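# Remove the cord from a bunch of flowers

## Task

Get the cord off the flowers, leaving the stems unbent and the blossoms uncrushed.

## Robot and tools

Robot: two arms, left_arm and right_arm, each ending in a two-finger gripper. A camera stand is fixed to the floor behind them. Calibrated base positions in the scene frame: left_arm at (-0.027, +0.248, 0) m, quat_wxyz (+1.000, 0, 0, +0.001); right_arm at (+0.023, -0.304, 0) m, quat_wxyz (+1.000, 0, 0, +0.025).

Frames: the scene frame has its origin at table-top height, halfway between the nominal bases, +z up, +x out over the table, and left_arm on the +y side (arm names do not match image sides). Reported hand positions (metres), orientations (quat_wxyz), velocities and targets use this frame and may be off by a few centimetres, more at long reach. Offsets you send are along each arm's own Hand target axes. The fingers point along the gripper's +z and open and close along its y. end_effector_position is the spot between the finger pads, about 1 cm short of the tips.

Row format (shared by execute_actions and move): one flat list of 14 numbers, each in [-1, 1], always both arms: left_arm dx, dy, dz, rx, ry, rz, opening, then right_arm in the same order. The first six per arm are an offset, not a pose, measured from that arm's Hand target as it stood when the action or move began; 1.0 equals 0.6 m of travel or 180 degrees of turn, and rx, ry, rz form a single rotation vector. Opening is absolute: +1 fully open (0.094 m), -1 shut. Six zeros re-request the current Hand target; to keep a gripper unchanged, repeat its present opening, since 0 is itself a half-open command.

execute_actions: actions is a list of actions; each action is a list of up to 15 rows, one per 1/30 s step, and a short action keeps its final row for the remaining steps. Every row counts from the action's starting Hand target, not from the row before, but each new action starts fresh, so repeating an offset moves further. cameras: list of names, ["all"], [] or null; an empty actions list returns images and the current scene number.

move: target is one row or a list of up to 15 rows, all offsets counted from the same starting Hand targets. Grippers go in straight lines, ignoring obstacles and each other, finishing together, capped at 10 s. speed: m/s, 0.002 to 2.9, default 0.25 (turn rate up to twice that in rad/s), one value or one per target. blend: corner rounding in metres for lists; 0 means stop at each target. opening_speed: rate of opening change per second on the -1..+1 scale, at least 0.2; use it for gentle closing. grip_force: newtons per pad, 10 to 50, one value or one per arm, stays until changed; low force closes slowly. blocking=false returns after about 0.5 s while motion continues. The result adds a "move:" line: done, off_target, moving, held or fault, plus limits such as paced (pose clipped) or held (steps withheld). An unnamed arm is done, meaning within 10 mm and 2 degrees; neither done nor off_target tells you about contact.

wait: seconds 0 to 10; arms keep their last command and a running move continues. stop: brakes the running move, needing some distance. zoom_image: camera (cam_high, cam_low, cam_left_wrist, cam_right_wrist) and region [x0, y0, x1, y1] in pixels from the top-left, no more than 504 by 504, on the newest image of that camera. finished_scene: scene = the number of the scene now running; ends it irreversibly, and the cord must stay off without the robot's help.

Cameras: all four give 896x504 images.

Result lines: Hand target is the last commanded pose after clipping; the gripper often rests short of it, and the next command (even all zeros) asks again, so add the missing distance if it still falls short. Tool commands shows current gripper commands. grip_measured uses the opening scale and reads up to about 2.5 mm wide when empty; the last Joint positions number per arm is the opening in metres. Joint velocities may say within noise or be omitted. Joint torques include arm weight, have per-arm offsets and noise, and entries 1 to 3 wrap at ±28 N m. Motor temperatures: MOTOR HOT appears at 75 °C; at 90 °C an over-temperature fault folds that arm and disables it; at 100 °C it collapses. Holding loads, stretching out, or pushing at unreachable poses heats motors.

Control behaviour: each step the commanded orientation is clipped to 40 degrees from the measured one; position wins if both cannot be reached. Friction and weight can leave a gripper a few centimetres off in free air. An arm blocked by something keeps pushing until you command it back past the gripper. Near its own base a path can flip the shoulder posture; route around instead. With the wrist close to the waist axis, small moves can swing the whole arm.

Gripping: fingers track commanded opening down to the force limit, so there is no visible stop at contact; pad force rises about 1 N per 0.001 below first touch, then jumps to the limit near 20 N. Full squeeze is roughly 50 to 64 N per pad. Close slowly and with low grip_force on soft or fragile things like flowers. Release by commanding well above grip_measured.

Joint ranges (rad): waist -2.618 to 3.054, shoulder 0.000 to 3.142, elbow 0.000 to 3.142 (straight at 2.901), wrist pitch -1.571 to 1.571, wrist yaw -1.571 to 1.571, wrist roll -2.094 to 2.094.

Avoid: dropping things or releasing moving parts, anything leaving the table, fast impacts or hard pressing, striking fixed or heavy objects, grippers or arms touching each other (including closing on the other hand), strain on the wrist-camera cables (cable contact counts as hand contact), arm stops and faults. Loose objects may occasionally be nudged by outside pushes.

Each tool is called after "Request:" by a JSON object that holds its "fn" and its "kwargs", one argument or row to a line.

## Session

Request:
{"fn": "execute_actions", "kwargs": {
  "actions": []
}}

Scene clock: 0.00 s.
left_arm: end_effector_position=(+0.3748, +0.2885, +0.1237) grip_measured=+1.000 end_effector_quat_wxyz=(+0.627, -0.096, +0.772, +0.049) | right_arm: end_effector_position=(+0.4160, -0.3166, +0.1150) grip_measured=+1.000 end_effector_quat_wxyz=(+0.622, +0.083, +0.775, -0.071)
Joint positions: left_arm=[0.017 1.55 0.355 0.981 -0.179 -0.084 0.094] | right_arm=[0.062 1.564 0.322 1.011 0.324 0.068 0.094]
Joint velocities: within noise
Joint torques (N m): no reading
Motor temperatures (°C): left_arm=[33 32 35 32 32 32 33] | right_arm=[35 33 34 36 32 34 31]
Heat: left arm: 35 °C; right arm: 36 °C.
Hand target: left_arm +0.3759, +0.2887, +0.1265; +0.629, -0.097, +0.770, +0.049 | right_arm +0.4166, -0.3168, +0.1164; +0.622, +0.084, +0.775, -0.071
Tool commands: left_gripper/opening=+1.0 right_gripper/opening=+1.0

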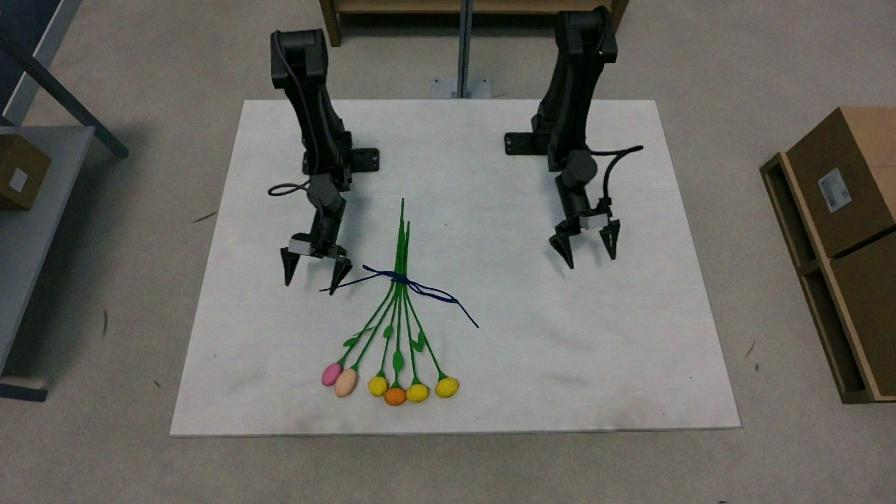

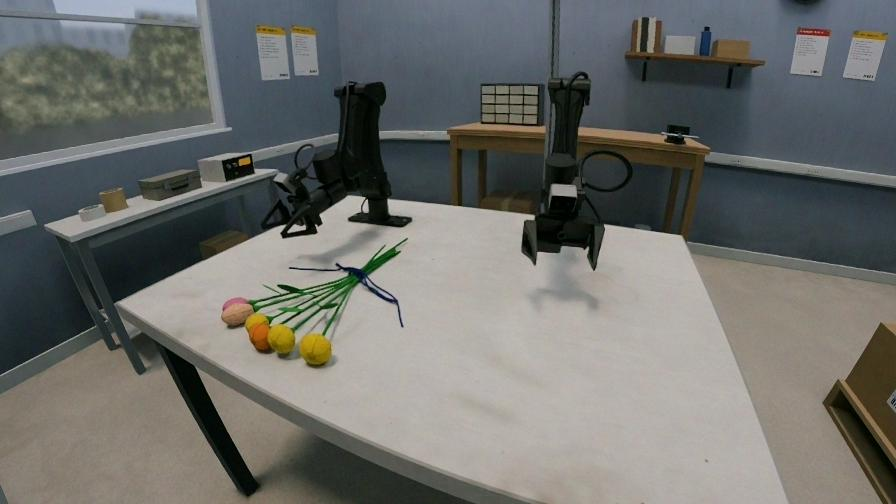

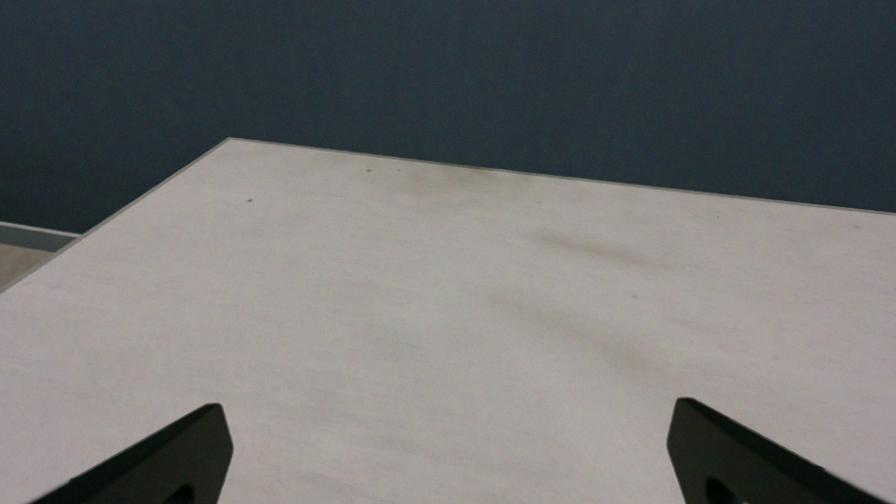

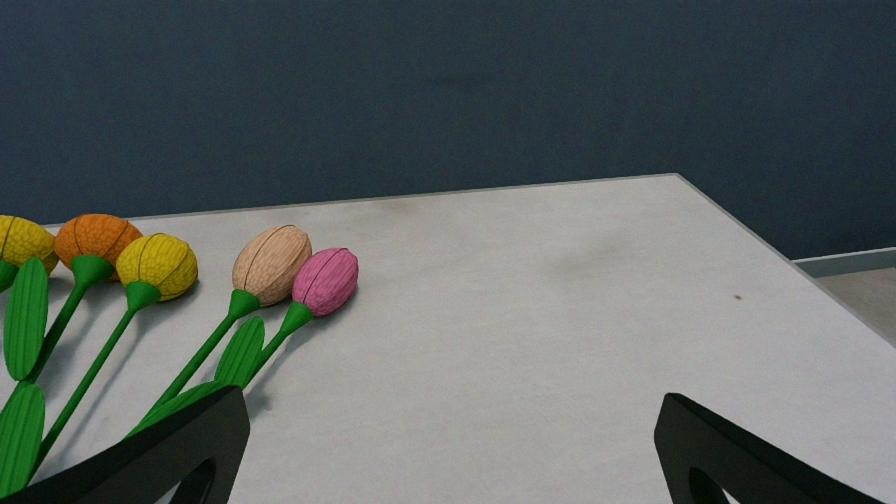

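Request:
{"fn": "zoom_image", "kwargs": {
  "camera": "cam_high",
  "region": [310, 190, 490, 340]
}}

Request:
{"fn": "zoom_image", "kwargs": {
  "camera": "cam_high",
  "region": [360, 250, 440, 310]
}}

Request:
{"fn": "zoom_image", "kwargs": {
  "camera": "cam_low",
  "region": [280, 230, 420, 330]
}}

Scaled by 2.800 from the camera's 896x504 image, which has a finer 1280x720 frame.

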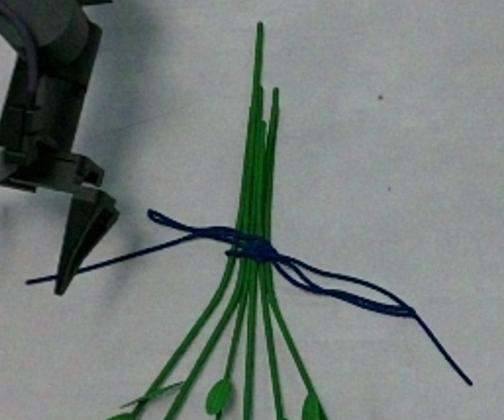

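Scaled by 6.300 from the camera's 896x504 image, which has a finer 1280x720 frame.

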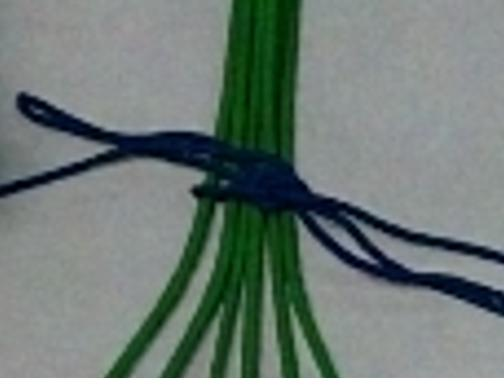

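Scaled by 3.600 from the camera's 896x504 image, which has a finer 1280x720 frame.

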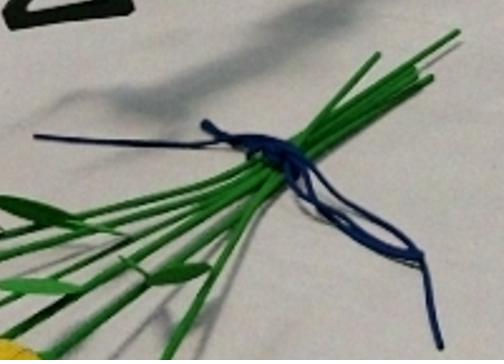

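Request:
{"fn": "move", "kwargs": {
  "target": [0.0165,-0.332,-0.028,-0.099,0.425,-0.096,0,-0.022,0.028,-0.006,0.235,0.384,0.295,0],
  "cameras": ["all"]
}}

Scene clock: 27.20 s.
left_arm: end_effector_position=(+0.3972, +0.0943, +0.1315) grip_measured=+0.002 end_effector_quat_wxyz=(+0.016, -0.298, +0.954, -0.008) | right_arm: end_effector_position=(+0.4166, -0.2991, +0.1316) grip_measured=+0.002 end_effector_quat_wxyz=(+0.004, +0.610, +0.792, +0.003)
Joint positions: left_arm=[-0.354 2.319 2.359 -1.575 -0.006 -0.957 0.047] | right_arm=[-0.04 2.045 1.919 -1.434 0.001 1.323 0.047]
Joint torques (N m): left_arm=[-0.47 -11.15 10.4 0.19 0.05 -0.14] | right_arm=[-0.17 -8.27 7.24 -0.31 0 0.05]
Heat: left arm: 38 °C; right arm: 40 °C.
Hand target: left_arm +0.3998, +0.0901, +0.1293; +0.000, -0.301, +0.954, +0.001 | right_arm +0.4196, -0.3003, +0.1300; +0.001, +0.615, +0.789, +0.000
Off the commanded pose: left_arm 0.005 m, 2 deg | right_arm 0.004 m, 1 deg.
joint sent to its limit (left arm) — joint 4 (wrist pitch), lower limit. The joint targets still meet the commanded pose.
move: done

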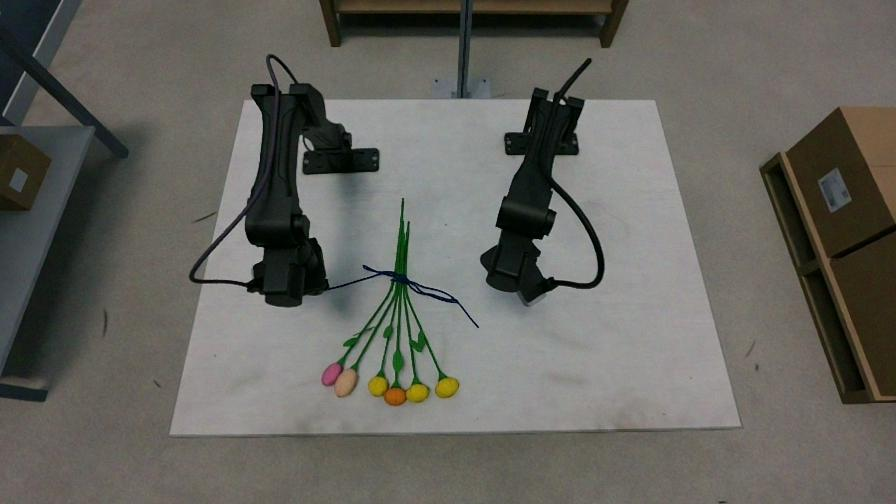

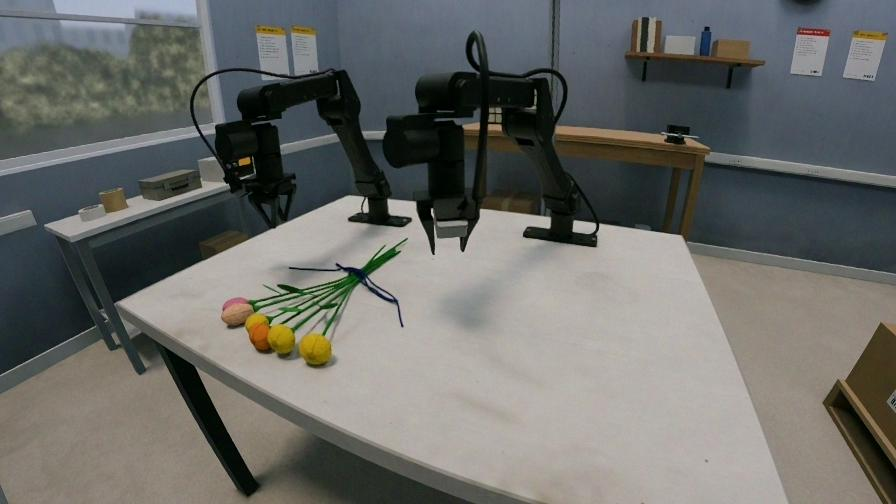

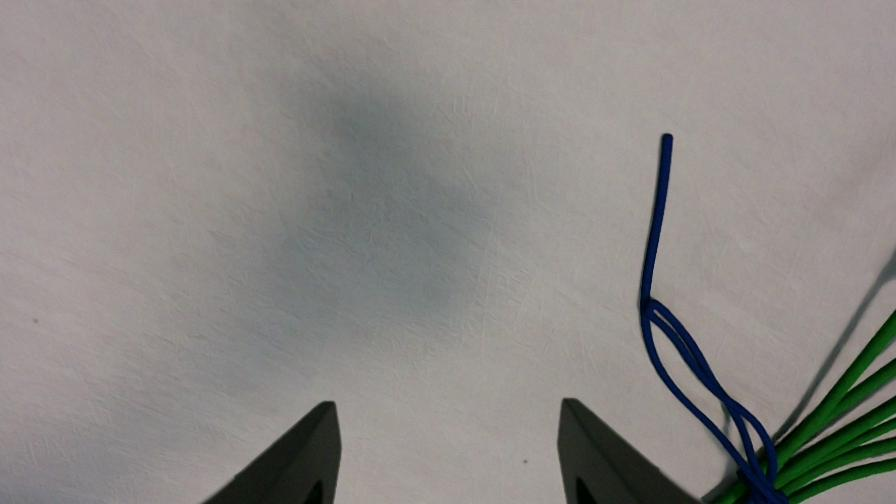

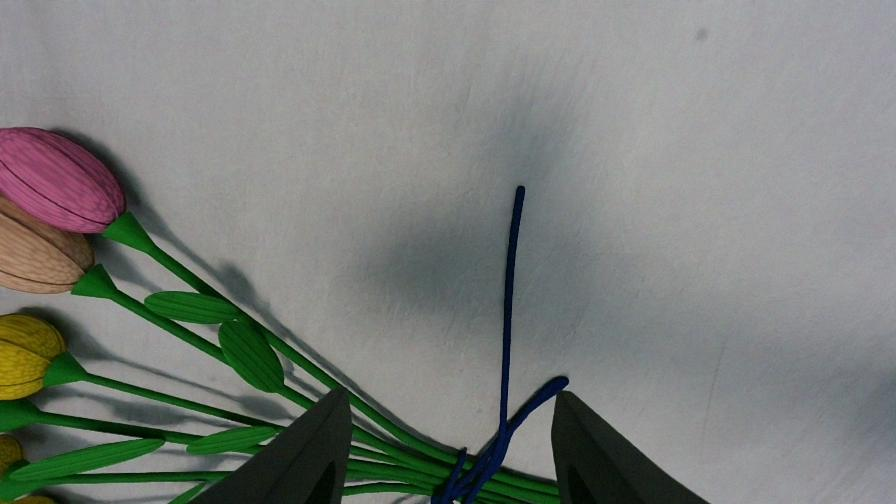

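Request:
{"fn": "move", "kwargs": {
  "target": [0,-0.142,0.1,0,0,0,0,0.05,-0.053,0.1,0,0,0,0],
  "cameras": ["all"]
}}

Scene clock: 33.43 s.
left_arm: end_effector_position=(+0.4442, +0.0188, +0.0688) grip_measured=+0.002 end_effector_quat_wxyz=(+0.041, -0.292, +0.955, -0.037) | right_arm: end_effector_position=(+0.3837, -0.2784, +0.0650) grip_measured=+0.002 end_effector_quat_wxyz=(-0.007, +0.612, +0.791, -0.004)
Joint positions: left_arm=[-0.457 2.711 2.831 -1.58 -0.002 -1.049 0.047] | right_arm=[0.016 1.952 1.52 -1.154 -0.004 1.383 0.047]
Joint torques (N m): left_arm=[0.47 -14.12 10.1 0.35 0 -0.11] | right_arm=[0.09 -11.84 3.93 -0.22 0.05 0.06]
Heat: left arm: 39 °C; right arm: 39 °C.
Hand target: left_arm +0.4487, +0.0203, +0.0692; +0.000, -0.301, +0.954, +0.001 | right_arm +0.3816, -0.2791, +0.0700; +0.001, +0.615, +0.789, +0.000
Off the commanded pose: left_arm 0.005 m, 7 deg | right_arm 0.005 m, 1 deg.
joint sent to its limit (left arm) — joint 4 (wrist pitch), lower limit. The joint targets are off in orientation, not in position.
move: off_target (left_arm)

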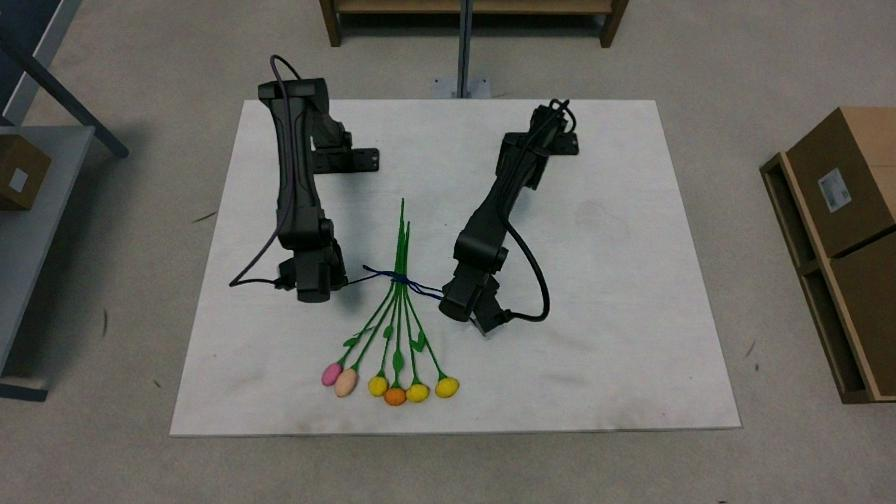

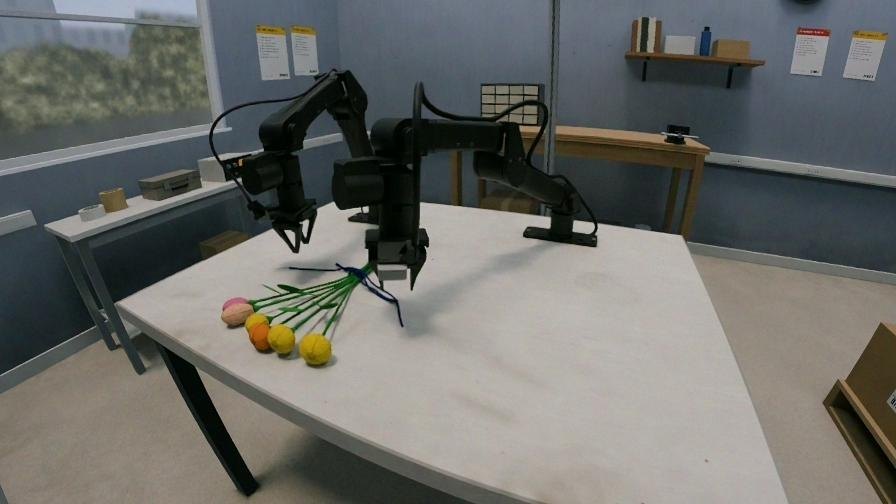

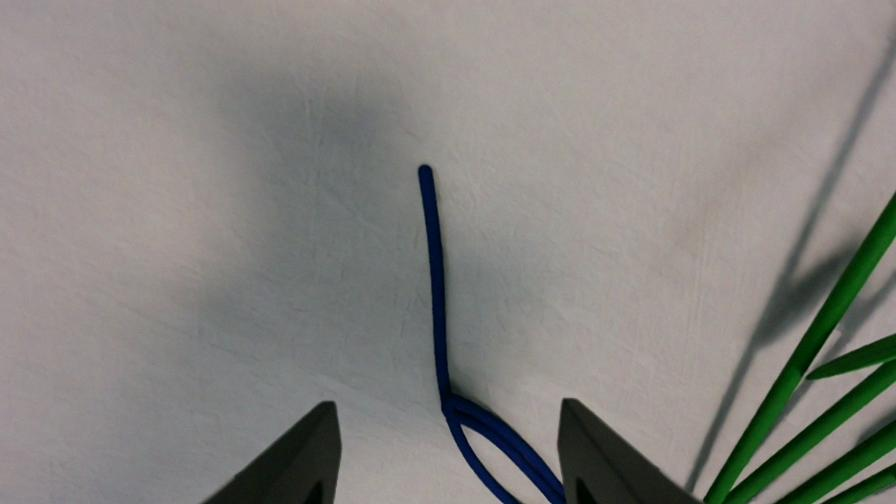

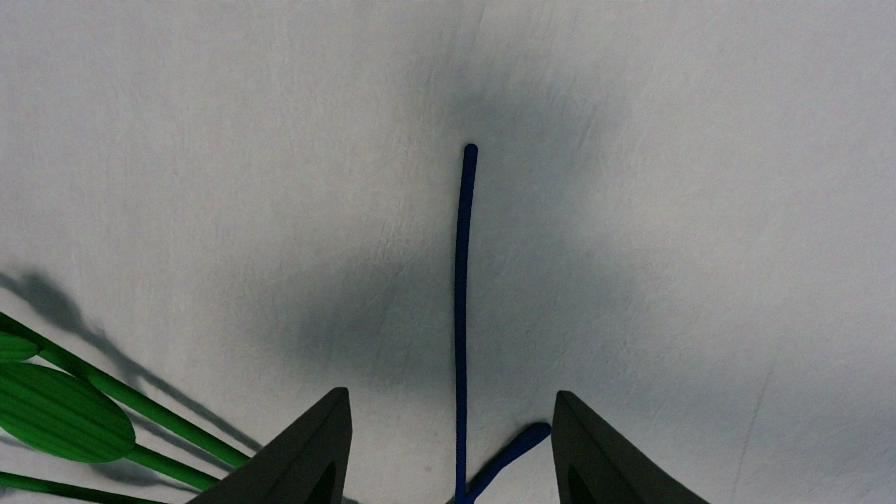

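Request:
{"fn": "move", "kwargs": {
  "target": [0,0,0.085,0,0,0,0,0,0,0.082,0,0,0,0],
  "speed": 0.12,
  "cameras": ["cam_left_wrist","cam_right_wrist","cam_low"]
}}

Scene clock: 37.93 s.
left_arm: end_effector_position=(+0.4418, +0.0199, +0.0211) grip_measured=+0.002 end_effector_quat_wxyz=(+0.013, -0.293, +0.956, -0.011) | right_arm: end_effector_position=(+0.3862, -0.2782, +0.0309) grip_measured=+0.002 end_effector_quat_wxyz=(+0.009, +0.612, +0.791, +0.010)
Joint positions: left_arm=[-0.457 2.809 2.837 -1.565 -0.002 -1.049 0.047] | right_arm=[0.016 1.955 1.384 -0.973 -0.004 1.383 0.047]
Joint torques (N m): left_arm=[0.5 -14.01 10.1 0.35 -0.01 -0.13] | right_arm=[0.06 -7.75 3.92 -0.1 0.08 0.04]
Motor temperatures (°C): left_arm=[33 37 38 35 32 32 33] | right_arm=[35 35 36 39 33 34 31]
Heat: left arm: 38 °C; right arm: 39 °C.
Hand target: left_arm +0.4487, +0.0204, +0.0182; +0.000, -0.301, +0.954, +0.001 | right_arm +0.3817, -0.2792, +0.0208; +0.001, +0.615, +0.789, +0.000
Off the commanded pose: left_arm 0.008 m, 2 deg | right_arm 0.011 m, 2 deg.
elbow stopped short (left arm): the move would have taken joint 3 (elbow) straighter than the controller allows.
move: off_target (right_arm)
Images, in order (width x height): cam_low 896x504, cam_left_wrist 896x504, cam_right_wrist 896x504.

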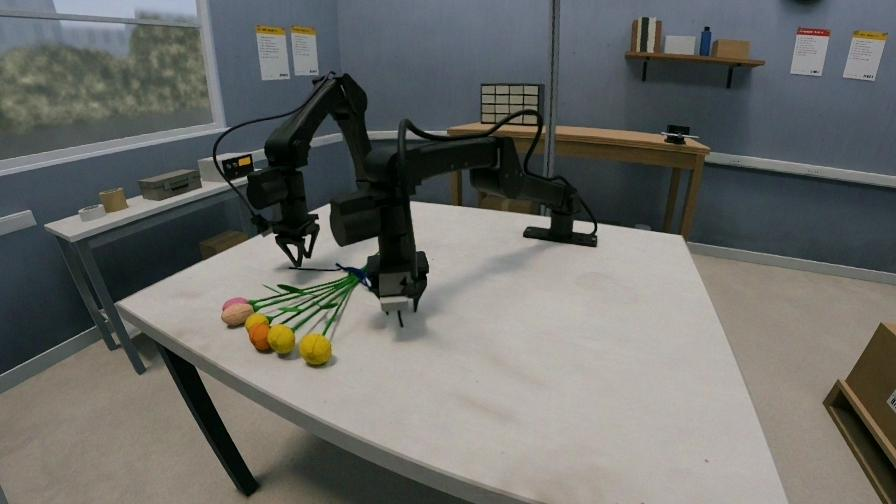

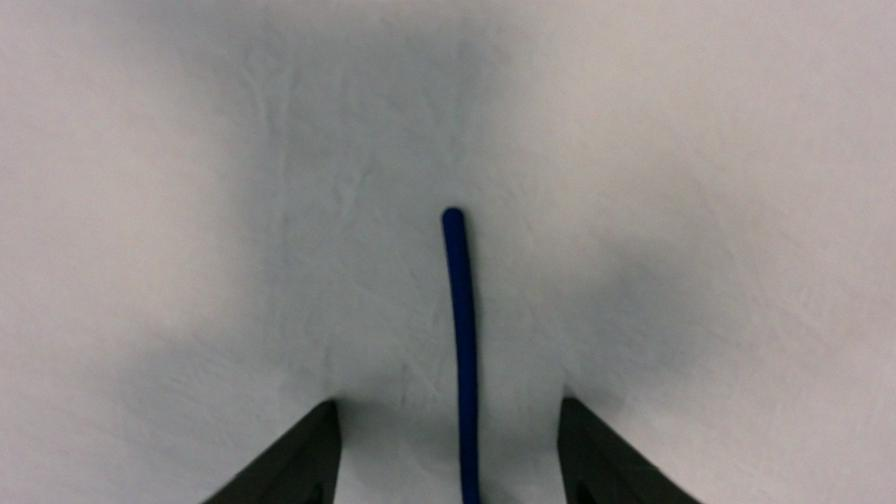

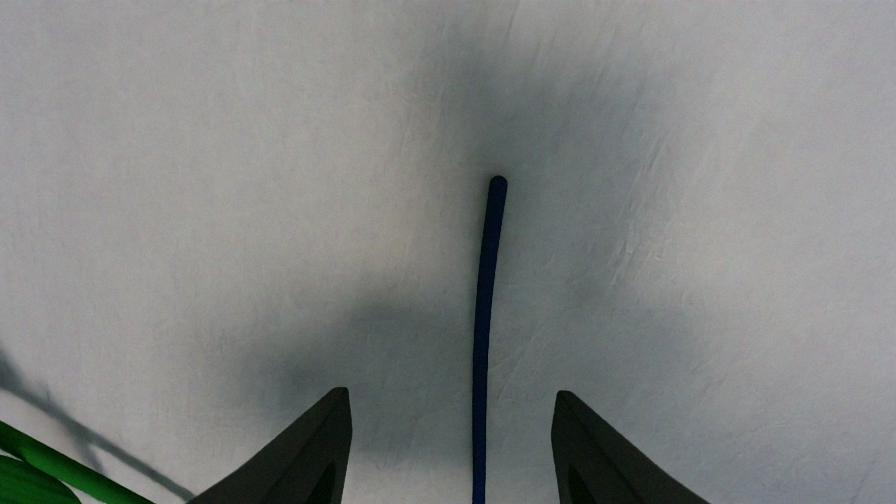

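Request:
{"fn": "move", "kwargs": {
  "target": [0,0,0.015,0,0,0,0,0,-0.008,0.028,0,0,0,0],
  "speed": 0.06,
  "cameras": ["cam_left_wrist","cam_right_wrist","cam_low"]
}}

Scene clock: 40.40 s.
left_arm: end_effector_position=(+0.4427, +0.0195, +0.0208) grip_measured=+0.002 end_effector_quat_wxyz=(+0.014, -0.293, +0.956, -0.012) | right_arm: end_effector_position=(+0.3819, -0.2785, +0.0139) grip_measured=+0.002 end_effector_quat_wxyz=(+0.009, +0.612, +0.791, +0.010)
Joint positions: left_arm=[-0.457 2.81 2.837 -1.561 -0.002 -1.049 0.047] | right_arm=[0.016 1.963 1.324 -0.905 -0.004 1.383 0.047]
Joint torques (N m): left_arm=[0.5 -12.64 10.13 0.38 -0.01 -0.14] | right_arm=[-0.02 -7.56 3.97 -0.14 0.08 0.04]
Heat: left arm: 38 °C; right arm: 38 °C.
Hand target: left_arm +0.4486, +0.0205, +0.0091; +0.000, -0.301, +0.954, +0.001 | right_arm +0.3769, -0.2804, +0.0039; +0.001, +0.615, +0.789, +0.000
Off the commanded pose: left_arm 0.013 m, 2 deg | right_arm 0.011 m, 2 deg.
elbow stopped short (left arm): the move would have taken joint 3 (elbow) straighter than the controller allows.
move: off_target (left_arm, right_arm)
Images, in order (width x height): cam_low 896x504, cam_left_wrist 896x504, cam_right_wrist 896x504.

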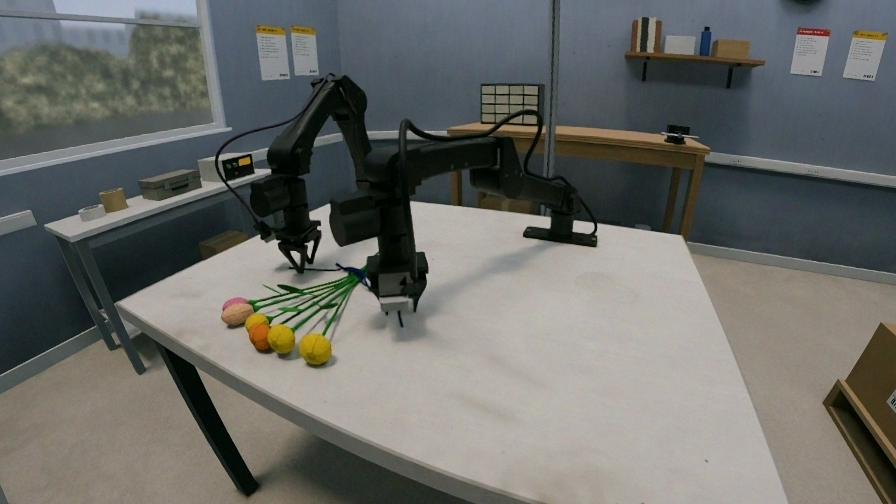

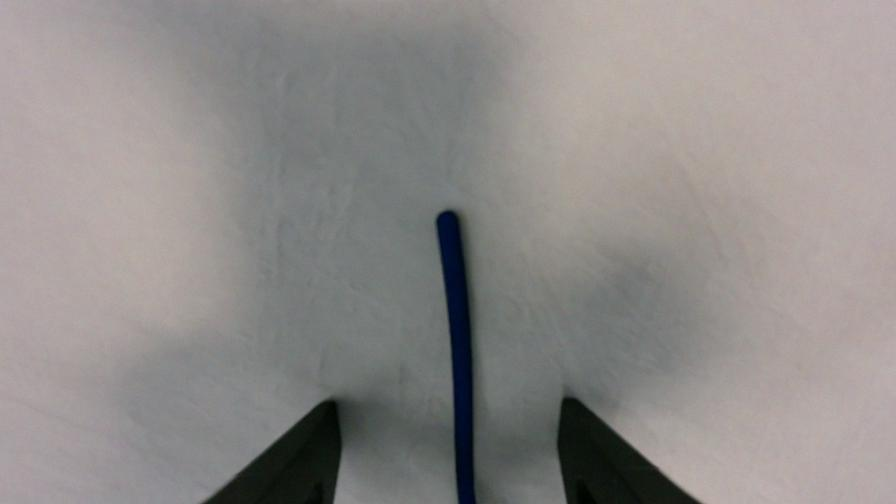

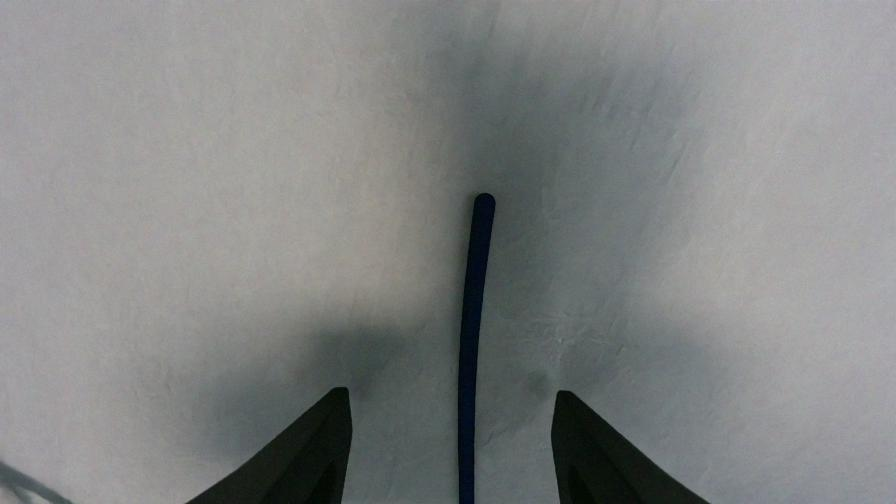

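Request:
{"fn": "move", "kwargs": {
  "target": [0,0,0.01,0,-0.13,0,0,0,0,0.012,0,0,0,0],
  "speed": 0.08,
  "cameras": ["cam_left_wrist","cam_right_wrist","cam_low"]
}}

Scene clock: 48.27 s.
left_arm: end_effector_position=(+0.4560, +0.0162, +0.0212) grip_measured=+0.002 end_effector_quat_wxyz=(+0.206, -0.292, +0.932, +0.049) | right_arm: end_effector_position=(+0.3831, -0.2785, +0.0087) grip_measured=+0.002 end_effector_quat_wxyz=(+0.010, +0.612, +0.791, +0.012)
Joint positions: left_arm=[-0.577 2.509 2.188 -1.051 -0.381 -1.144 0.047] | right_arm=[0.016 1.971 1.312 -0.88 -0.004 1.383 0.047]
Joint torques (N m): left_arm=[-0.02 -13.81 4.23 0.69 -0.24 -0.14] | right_arm=[-0.1 -7.3 3.89 -0.1 0.08 0.01]
Heat: left arm: 38 °C; right arm: 38 °C.
Hand target: left_arm +0.4488, +0.0206, +0.0031; +0.194, -0.294, +0.934, +0.062 | right_arm +0.3769, -0.2804, -0.0032; +0.001, +0.615, +0.789, +0.000
Off the commanded pose: left_arm 0.020 m, 2 deg | right_arm 0.014 m, 2 deg.
move: off_target (left_arm, right_arm)
Images, in order (width x height): cam_low 896x504, cam_left_wrist 896x504, cam_right_wrist 896x504.

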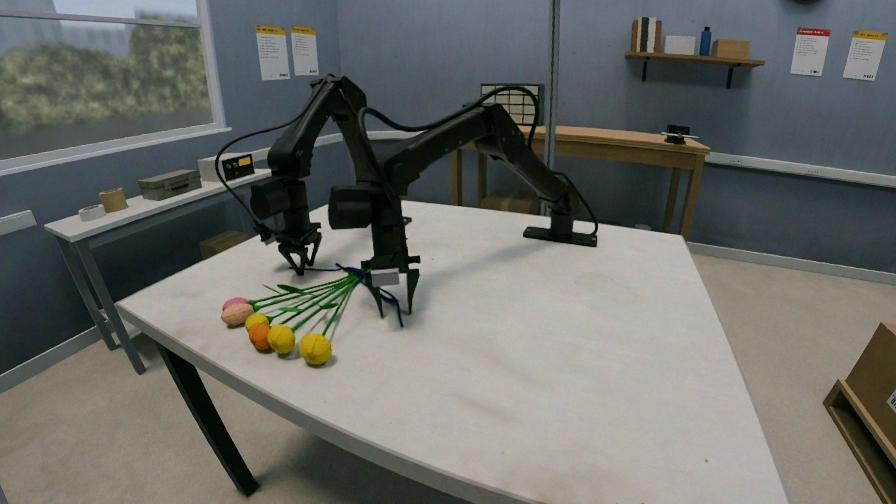

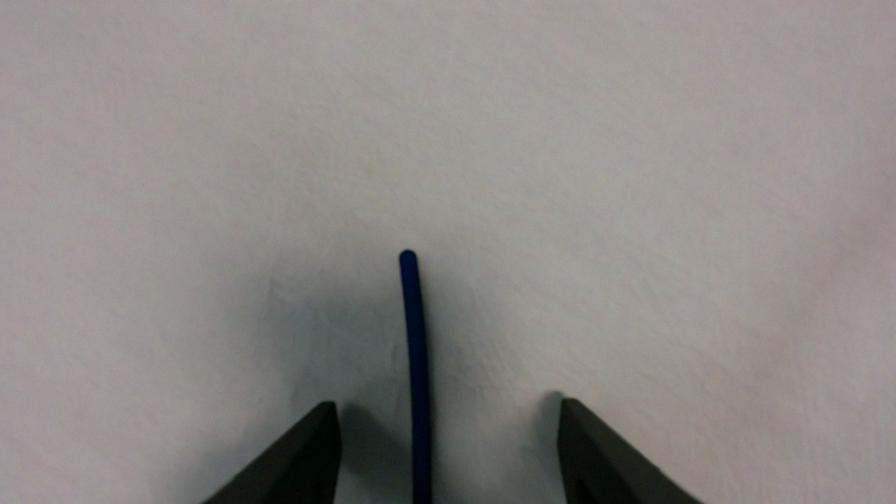

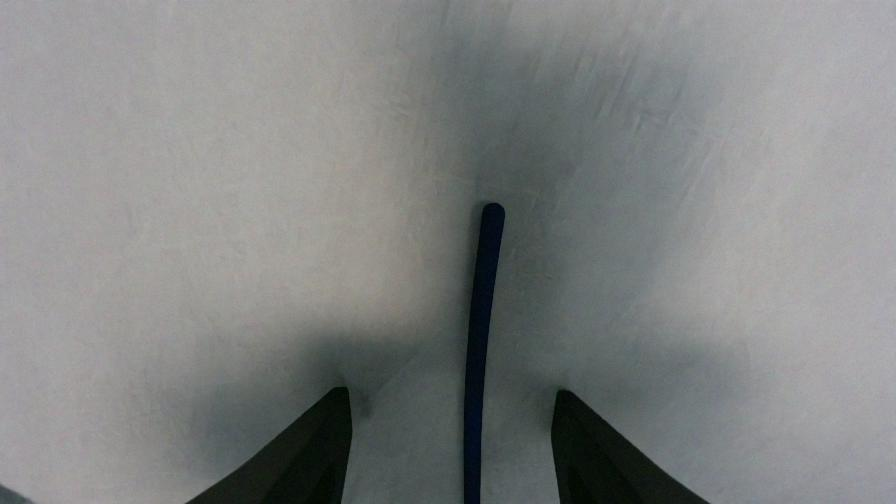

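Request:
{"fn": "move", "kwargs": {
  "target": [0.014,0.01,0.023,0,0,0,0,0,0,0.008,0,0,0,0],
  "speed": 0.05,
  "cameras": ["cam_left_wrist","cam_right_wrist"]
}}

Scene clock: 51.73 s.
left_arm: end_effector_position=(+0.4555, +0.0159, +0.0212) grip_measured=+0.002 end_effector_quat_wxyz=(+0.223, -0.293, +0.929, +0.041) | right_arm: end_effector_position=(+0.3832, -0.2784, +0.0085) grip_measured=+0.002 end_effector_quat_wxyz=(+0.011, +0.612, +0.791, +0.012)
Joint positions: left_arm=[-0.583 2.464 2.094 -0.967 -0.398 -1.144 0.047] | right_arm=[0.016 1.971 1.311 -0.879 -0.004 1.383 0.047]
Joint torques (N m): left_arm=[0.47 -11.81 3.54 0.68 -0.01 -0.15] | right_arm=[-0.13 -6.72 3.21 0.08 0.08 0.03]
Heat: left arm: 39 °C; right arm: 38 °C.
Hand target: left_arm +0.4434, +0.0242, -0.0128; +0.194, -0.294, +0.934, +0.062 | right_arm +0.3770, -0.2804, -0.0080; +0.001, +0.615, +0.789, +0.000
Off the commanded pose: left_arm 0.037 m, 4 deg | right_arm 0.018 m, 2 deg.
move: off_target (left_arm, right_arm)
Images, in order (width x height): cam_left_wrist 896x504, cam_right_wrist 896x504.

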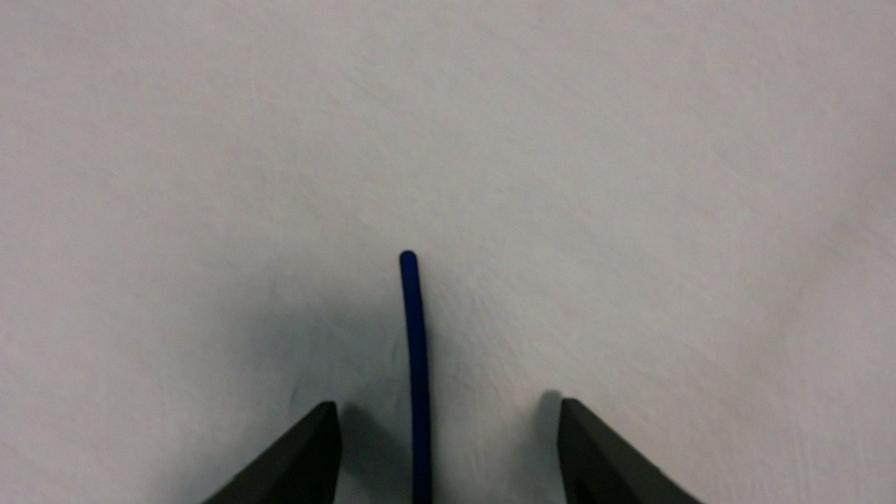

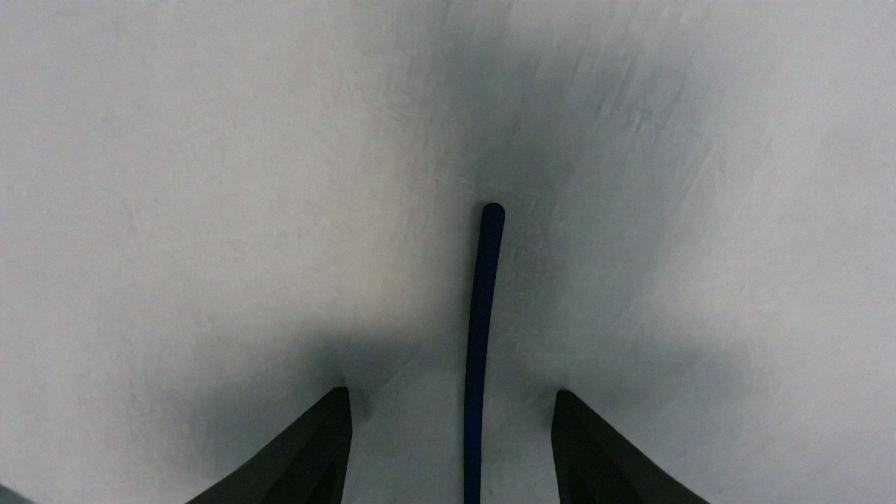

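Both are at the table. Close.

Request:
{"fn": "move", "kwargs": {
  "target": [-0.008,0,-0.016,0,0,0,-1,0,0,-0.006,0,0,0,-1],
  "opening_speed": 0.8,
  "cameras": ["cam_left_wrist","cam_right_wrist","cam_high"]
}}

Scene clock: 54.80 s.
left_arm: end_effector_position=(+0.4536, +0.0218, +0.0210) grip_measured=-0.974 end_effector_quat_wxyz=(+0.223, -0.293, +0.928, +0.054) | right_arm: end_effector_position=(+0.3814, -0.2786, +0.0082) grip_measured=-0.931 end_effector_quat_wxyz=(+0.008, +0.612, +0.791, +0.010)
Joint positions: left_arm=[-0.581 2.464 2.093 -0.985 -0.414 -1.144 0.001] | right_arm=[0.016 1.971 1.31 -0.884 -0.004 1.383 0.003]
Joint torques (N m): left_arm=[0.39 -12.38 5.94 0.52 0.12 -0.14] | right_arm=[-0.05 -7.08 3.75 -0.02 0.07 0.02]
Heat: left arm: 40 °C; right arm: 38 °C.
Hand target: left_arm +0.4440, +0.0245, -0.0020; +0.194, -0.294, +0.934, +0.062 | right_arm +0.3770, -0.2804, -0.0044; +0.001, +0.615, +0.789, +0.000
Off the commanded pose: left_arm 0.025 m, 4 deg | right_arm 0.013 m, 2 deg.
move: off_target (left_arm, right_arm)
Images, in order (width x height): cam_high 896x504, cam_left_wrist 896x504, cam_right_wrist 896x504.

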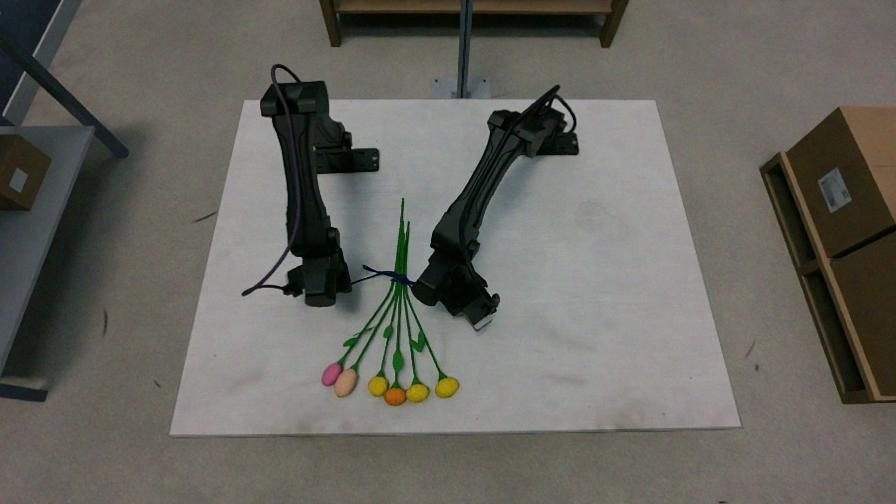

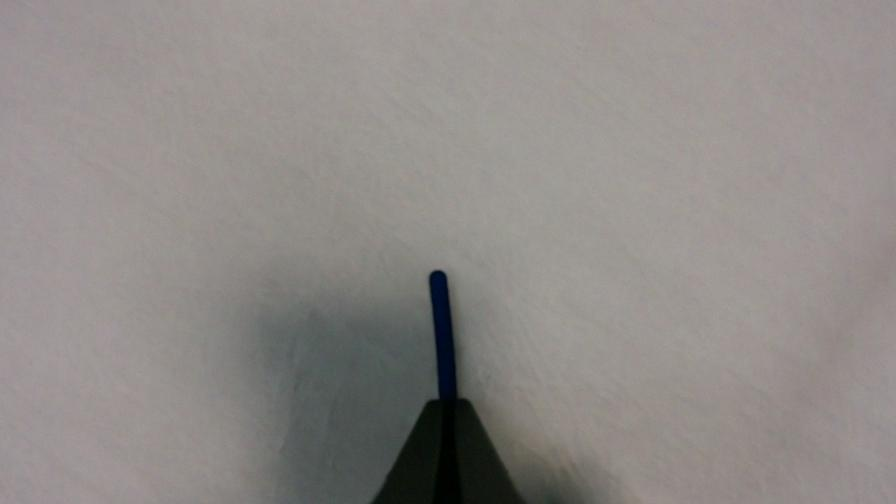

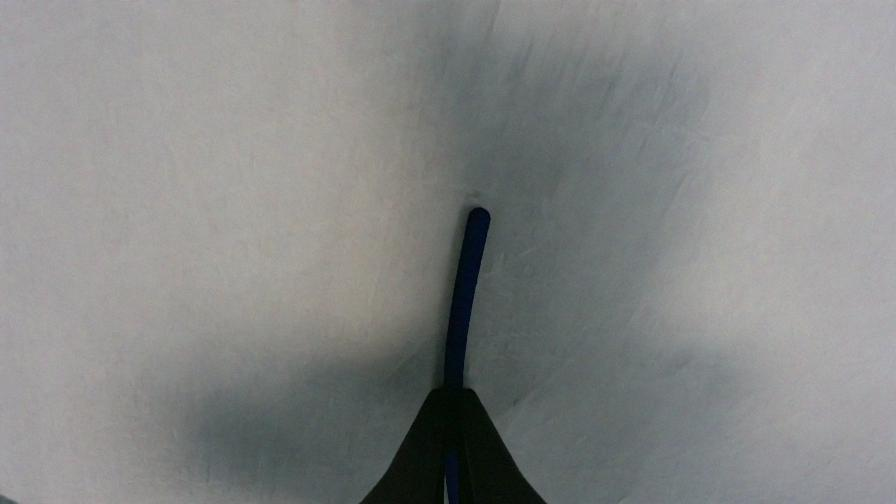

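Request:
{"fn": "move", "kwargs": {
  "target": [-0.129,0.109,0.019,0,0,0,-1,-0.147,-0.078,-0.033,0,0,0,-1],
  "speed": 0.05,
  "cameras": ["all"]
}}

Request:
{"fn": "zoom_image", "kwargs": {
  "camera": "cam_high",
  "region": [310, 190, 490, 340]
}}

Scene clock: 65.73 s.
left_arm: end_effector_position=(+0.4784, +0.1135, +0.0218) grip_measured=-0.980 end_effector_quat_wxyz=(+0.208, -0.297, +0.930, +0.052) | right_arm: end_effector_position=(+0.3587, -0.3736, +0.0095) grip_measured=-0.933 end_effector_quat_wxyz=(-0.006, +0.616, +0.787, +0.008)
Joint positions: left_arm=[-0.38 2.365 1.924 -0.862 -0.343 -0.95 0.001] | right_arm=[-0.268 1.937 1.267 -0.905 -0.02 1.111 0.003]
Joint torques (N m): left_arm=[0.66 -15.36 4.94 0.51 -0.15 0.11] | right_arm=[-0.09 -11.54 3.84 -0.32 0.21 -0.1]
Heat: left arm: 41 °C; right arm: 38 °C.
Hand target: left_arm +0.4683, +0.1214, +0.0185; +0.194, -0.294, +0.934, +0.062 | right_arm +0.3531, -0.3772, +0.0155; +0.001, +0.615, +0.789, +0.000
Off the commanded pose: left_arm 0.013 m, 2 deg | right_arm 0.009 m, 1 deg.
move: off_target (left_arm)

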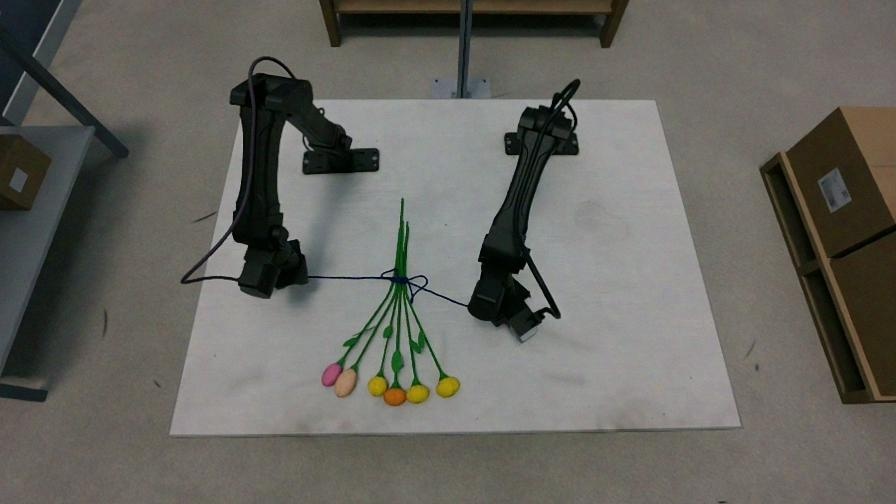

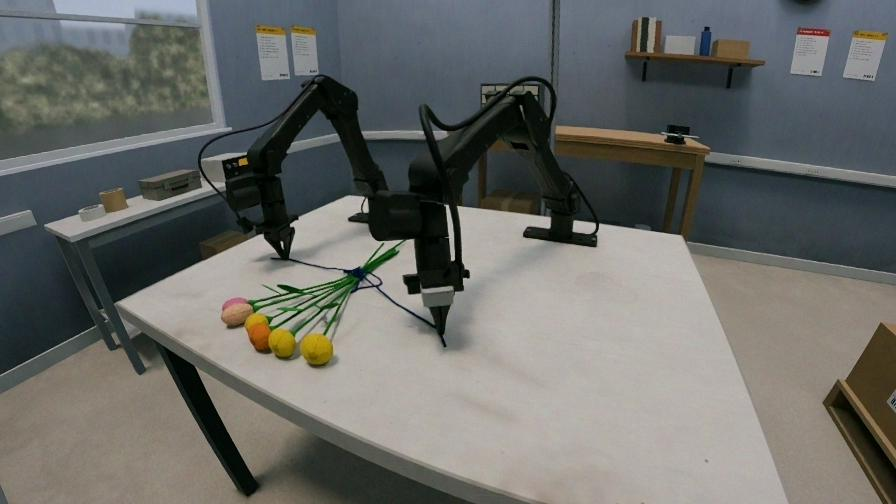

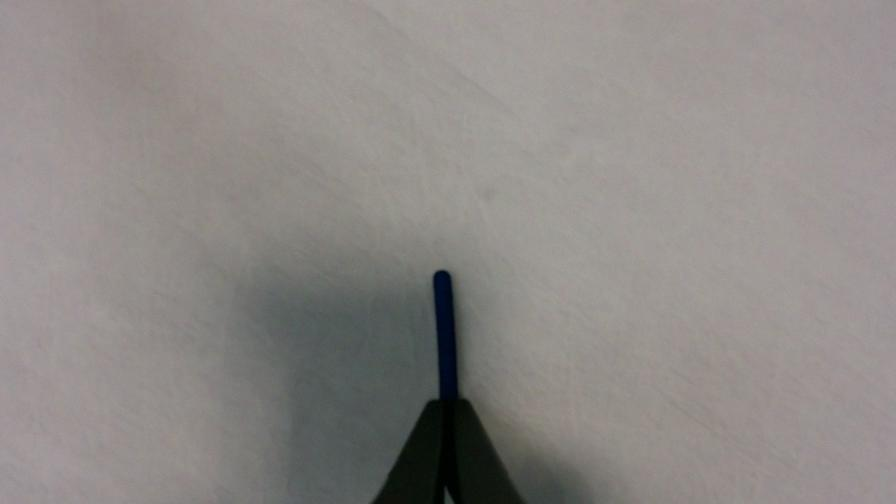

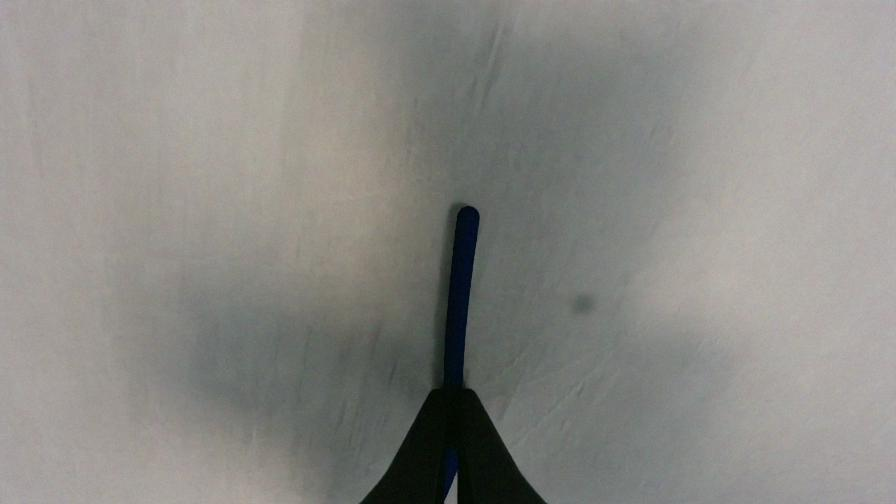

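Scaled by 2.800 from the camera's 896x504 image, which has a finer 1280x720 frame.

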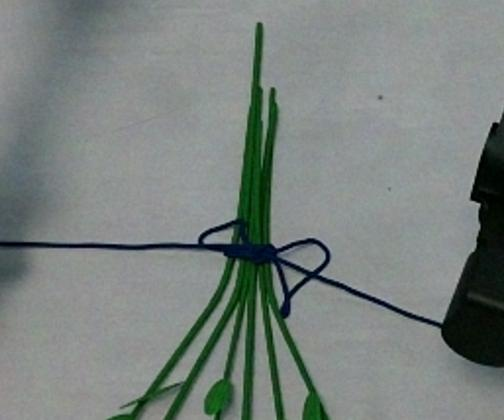

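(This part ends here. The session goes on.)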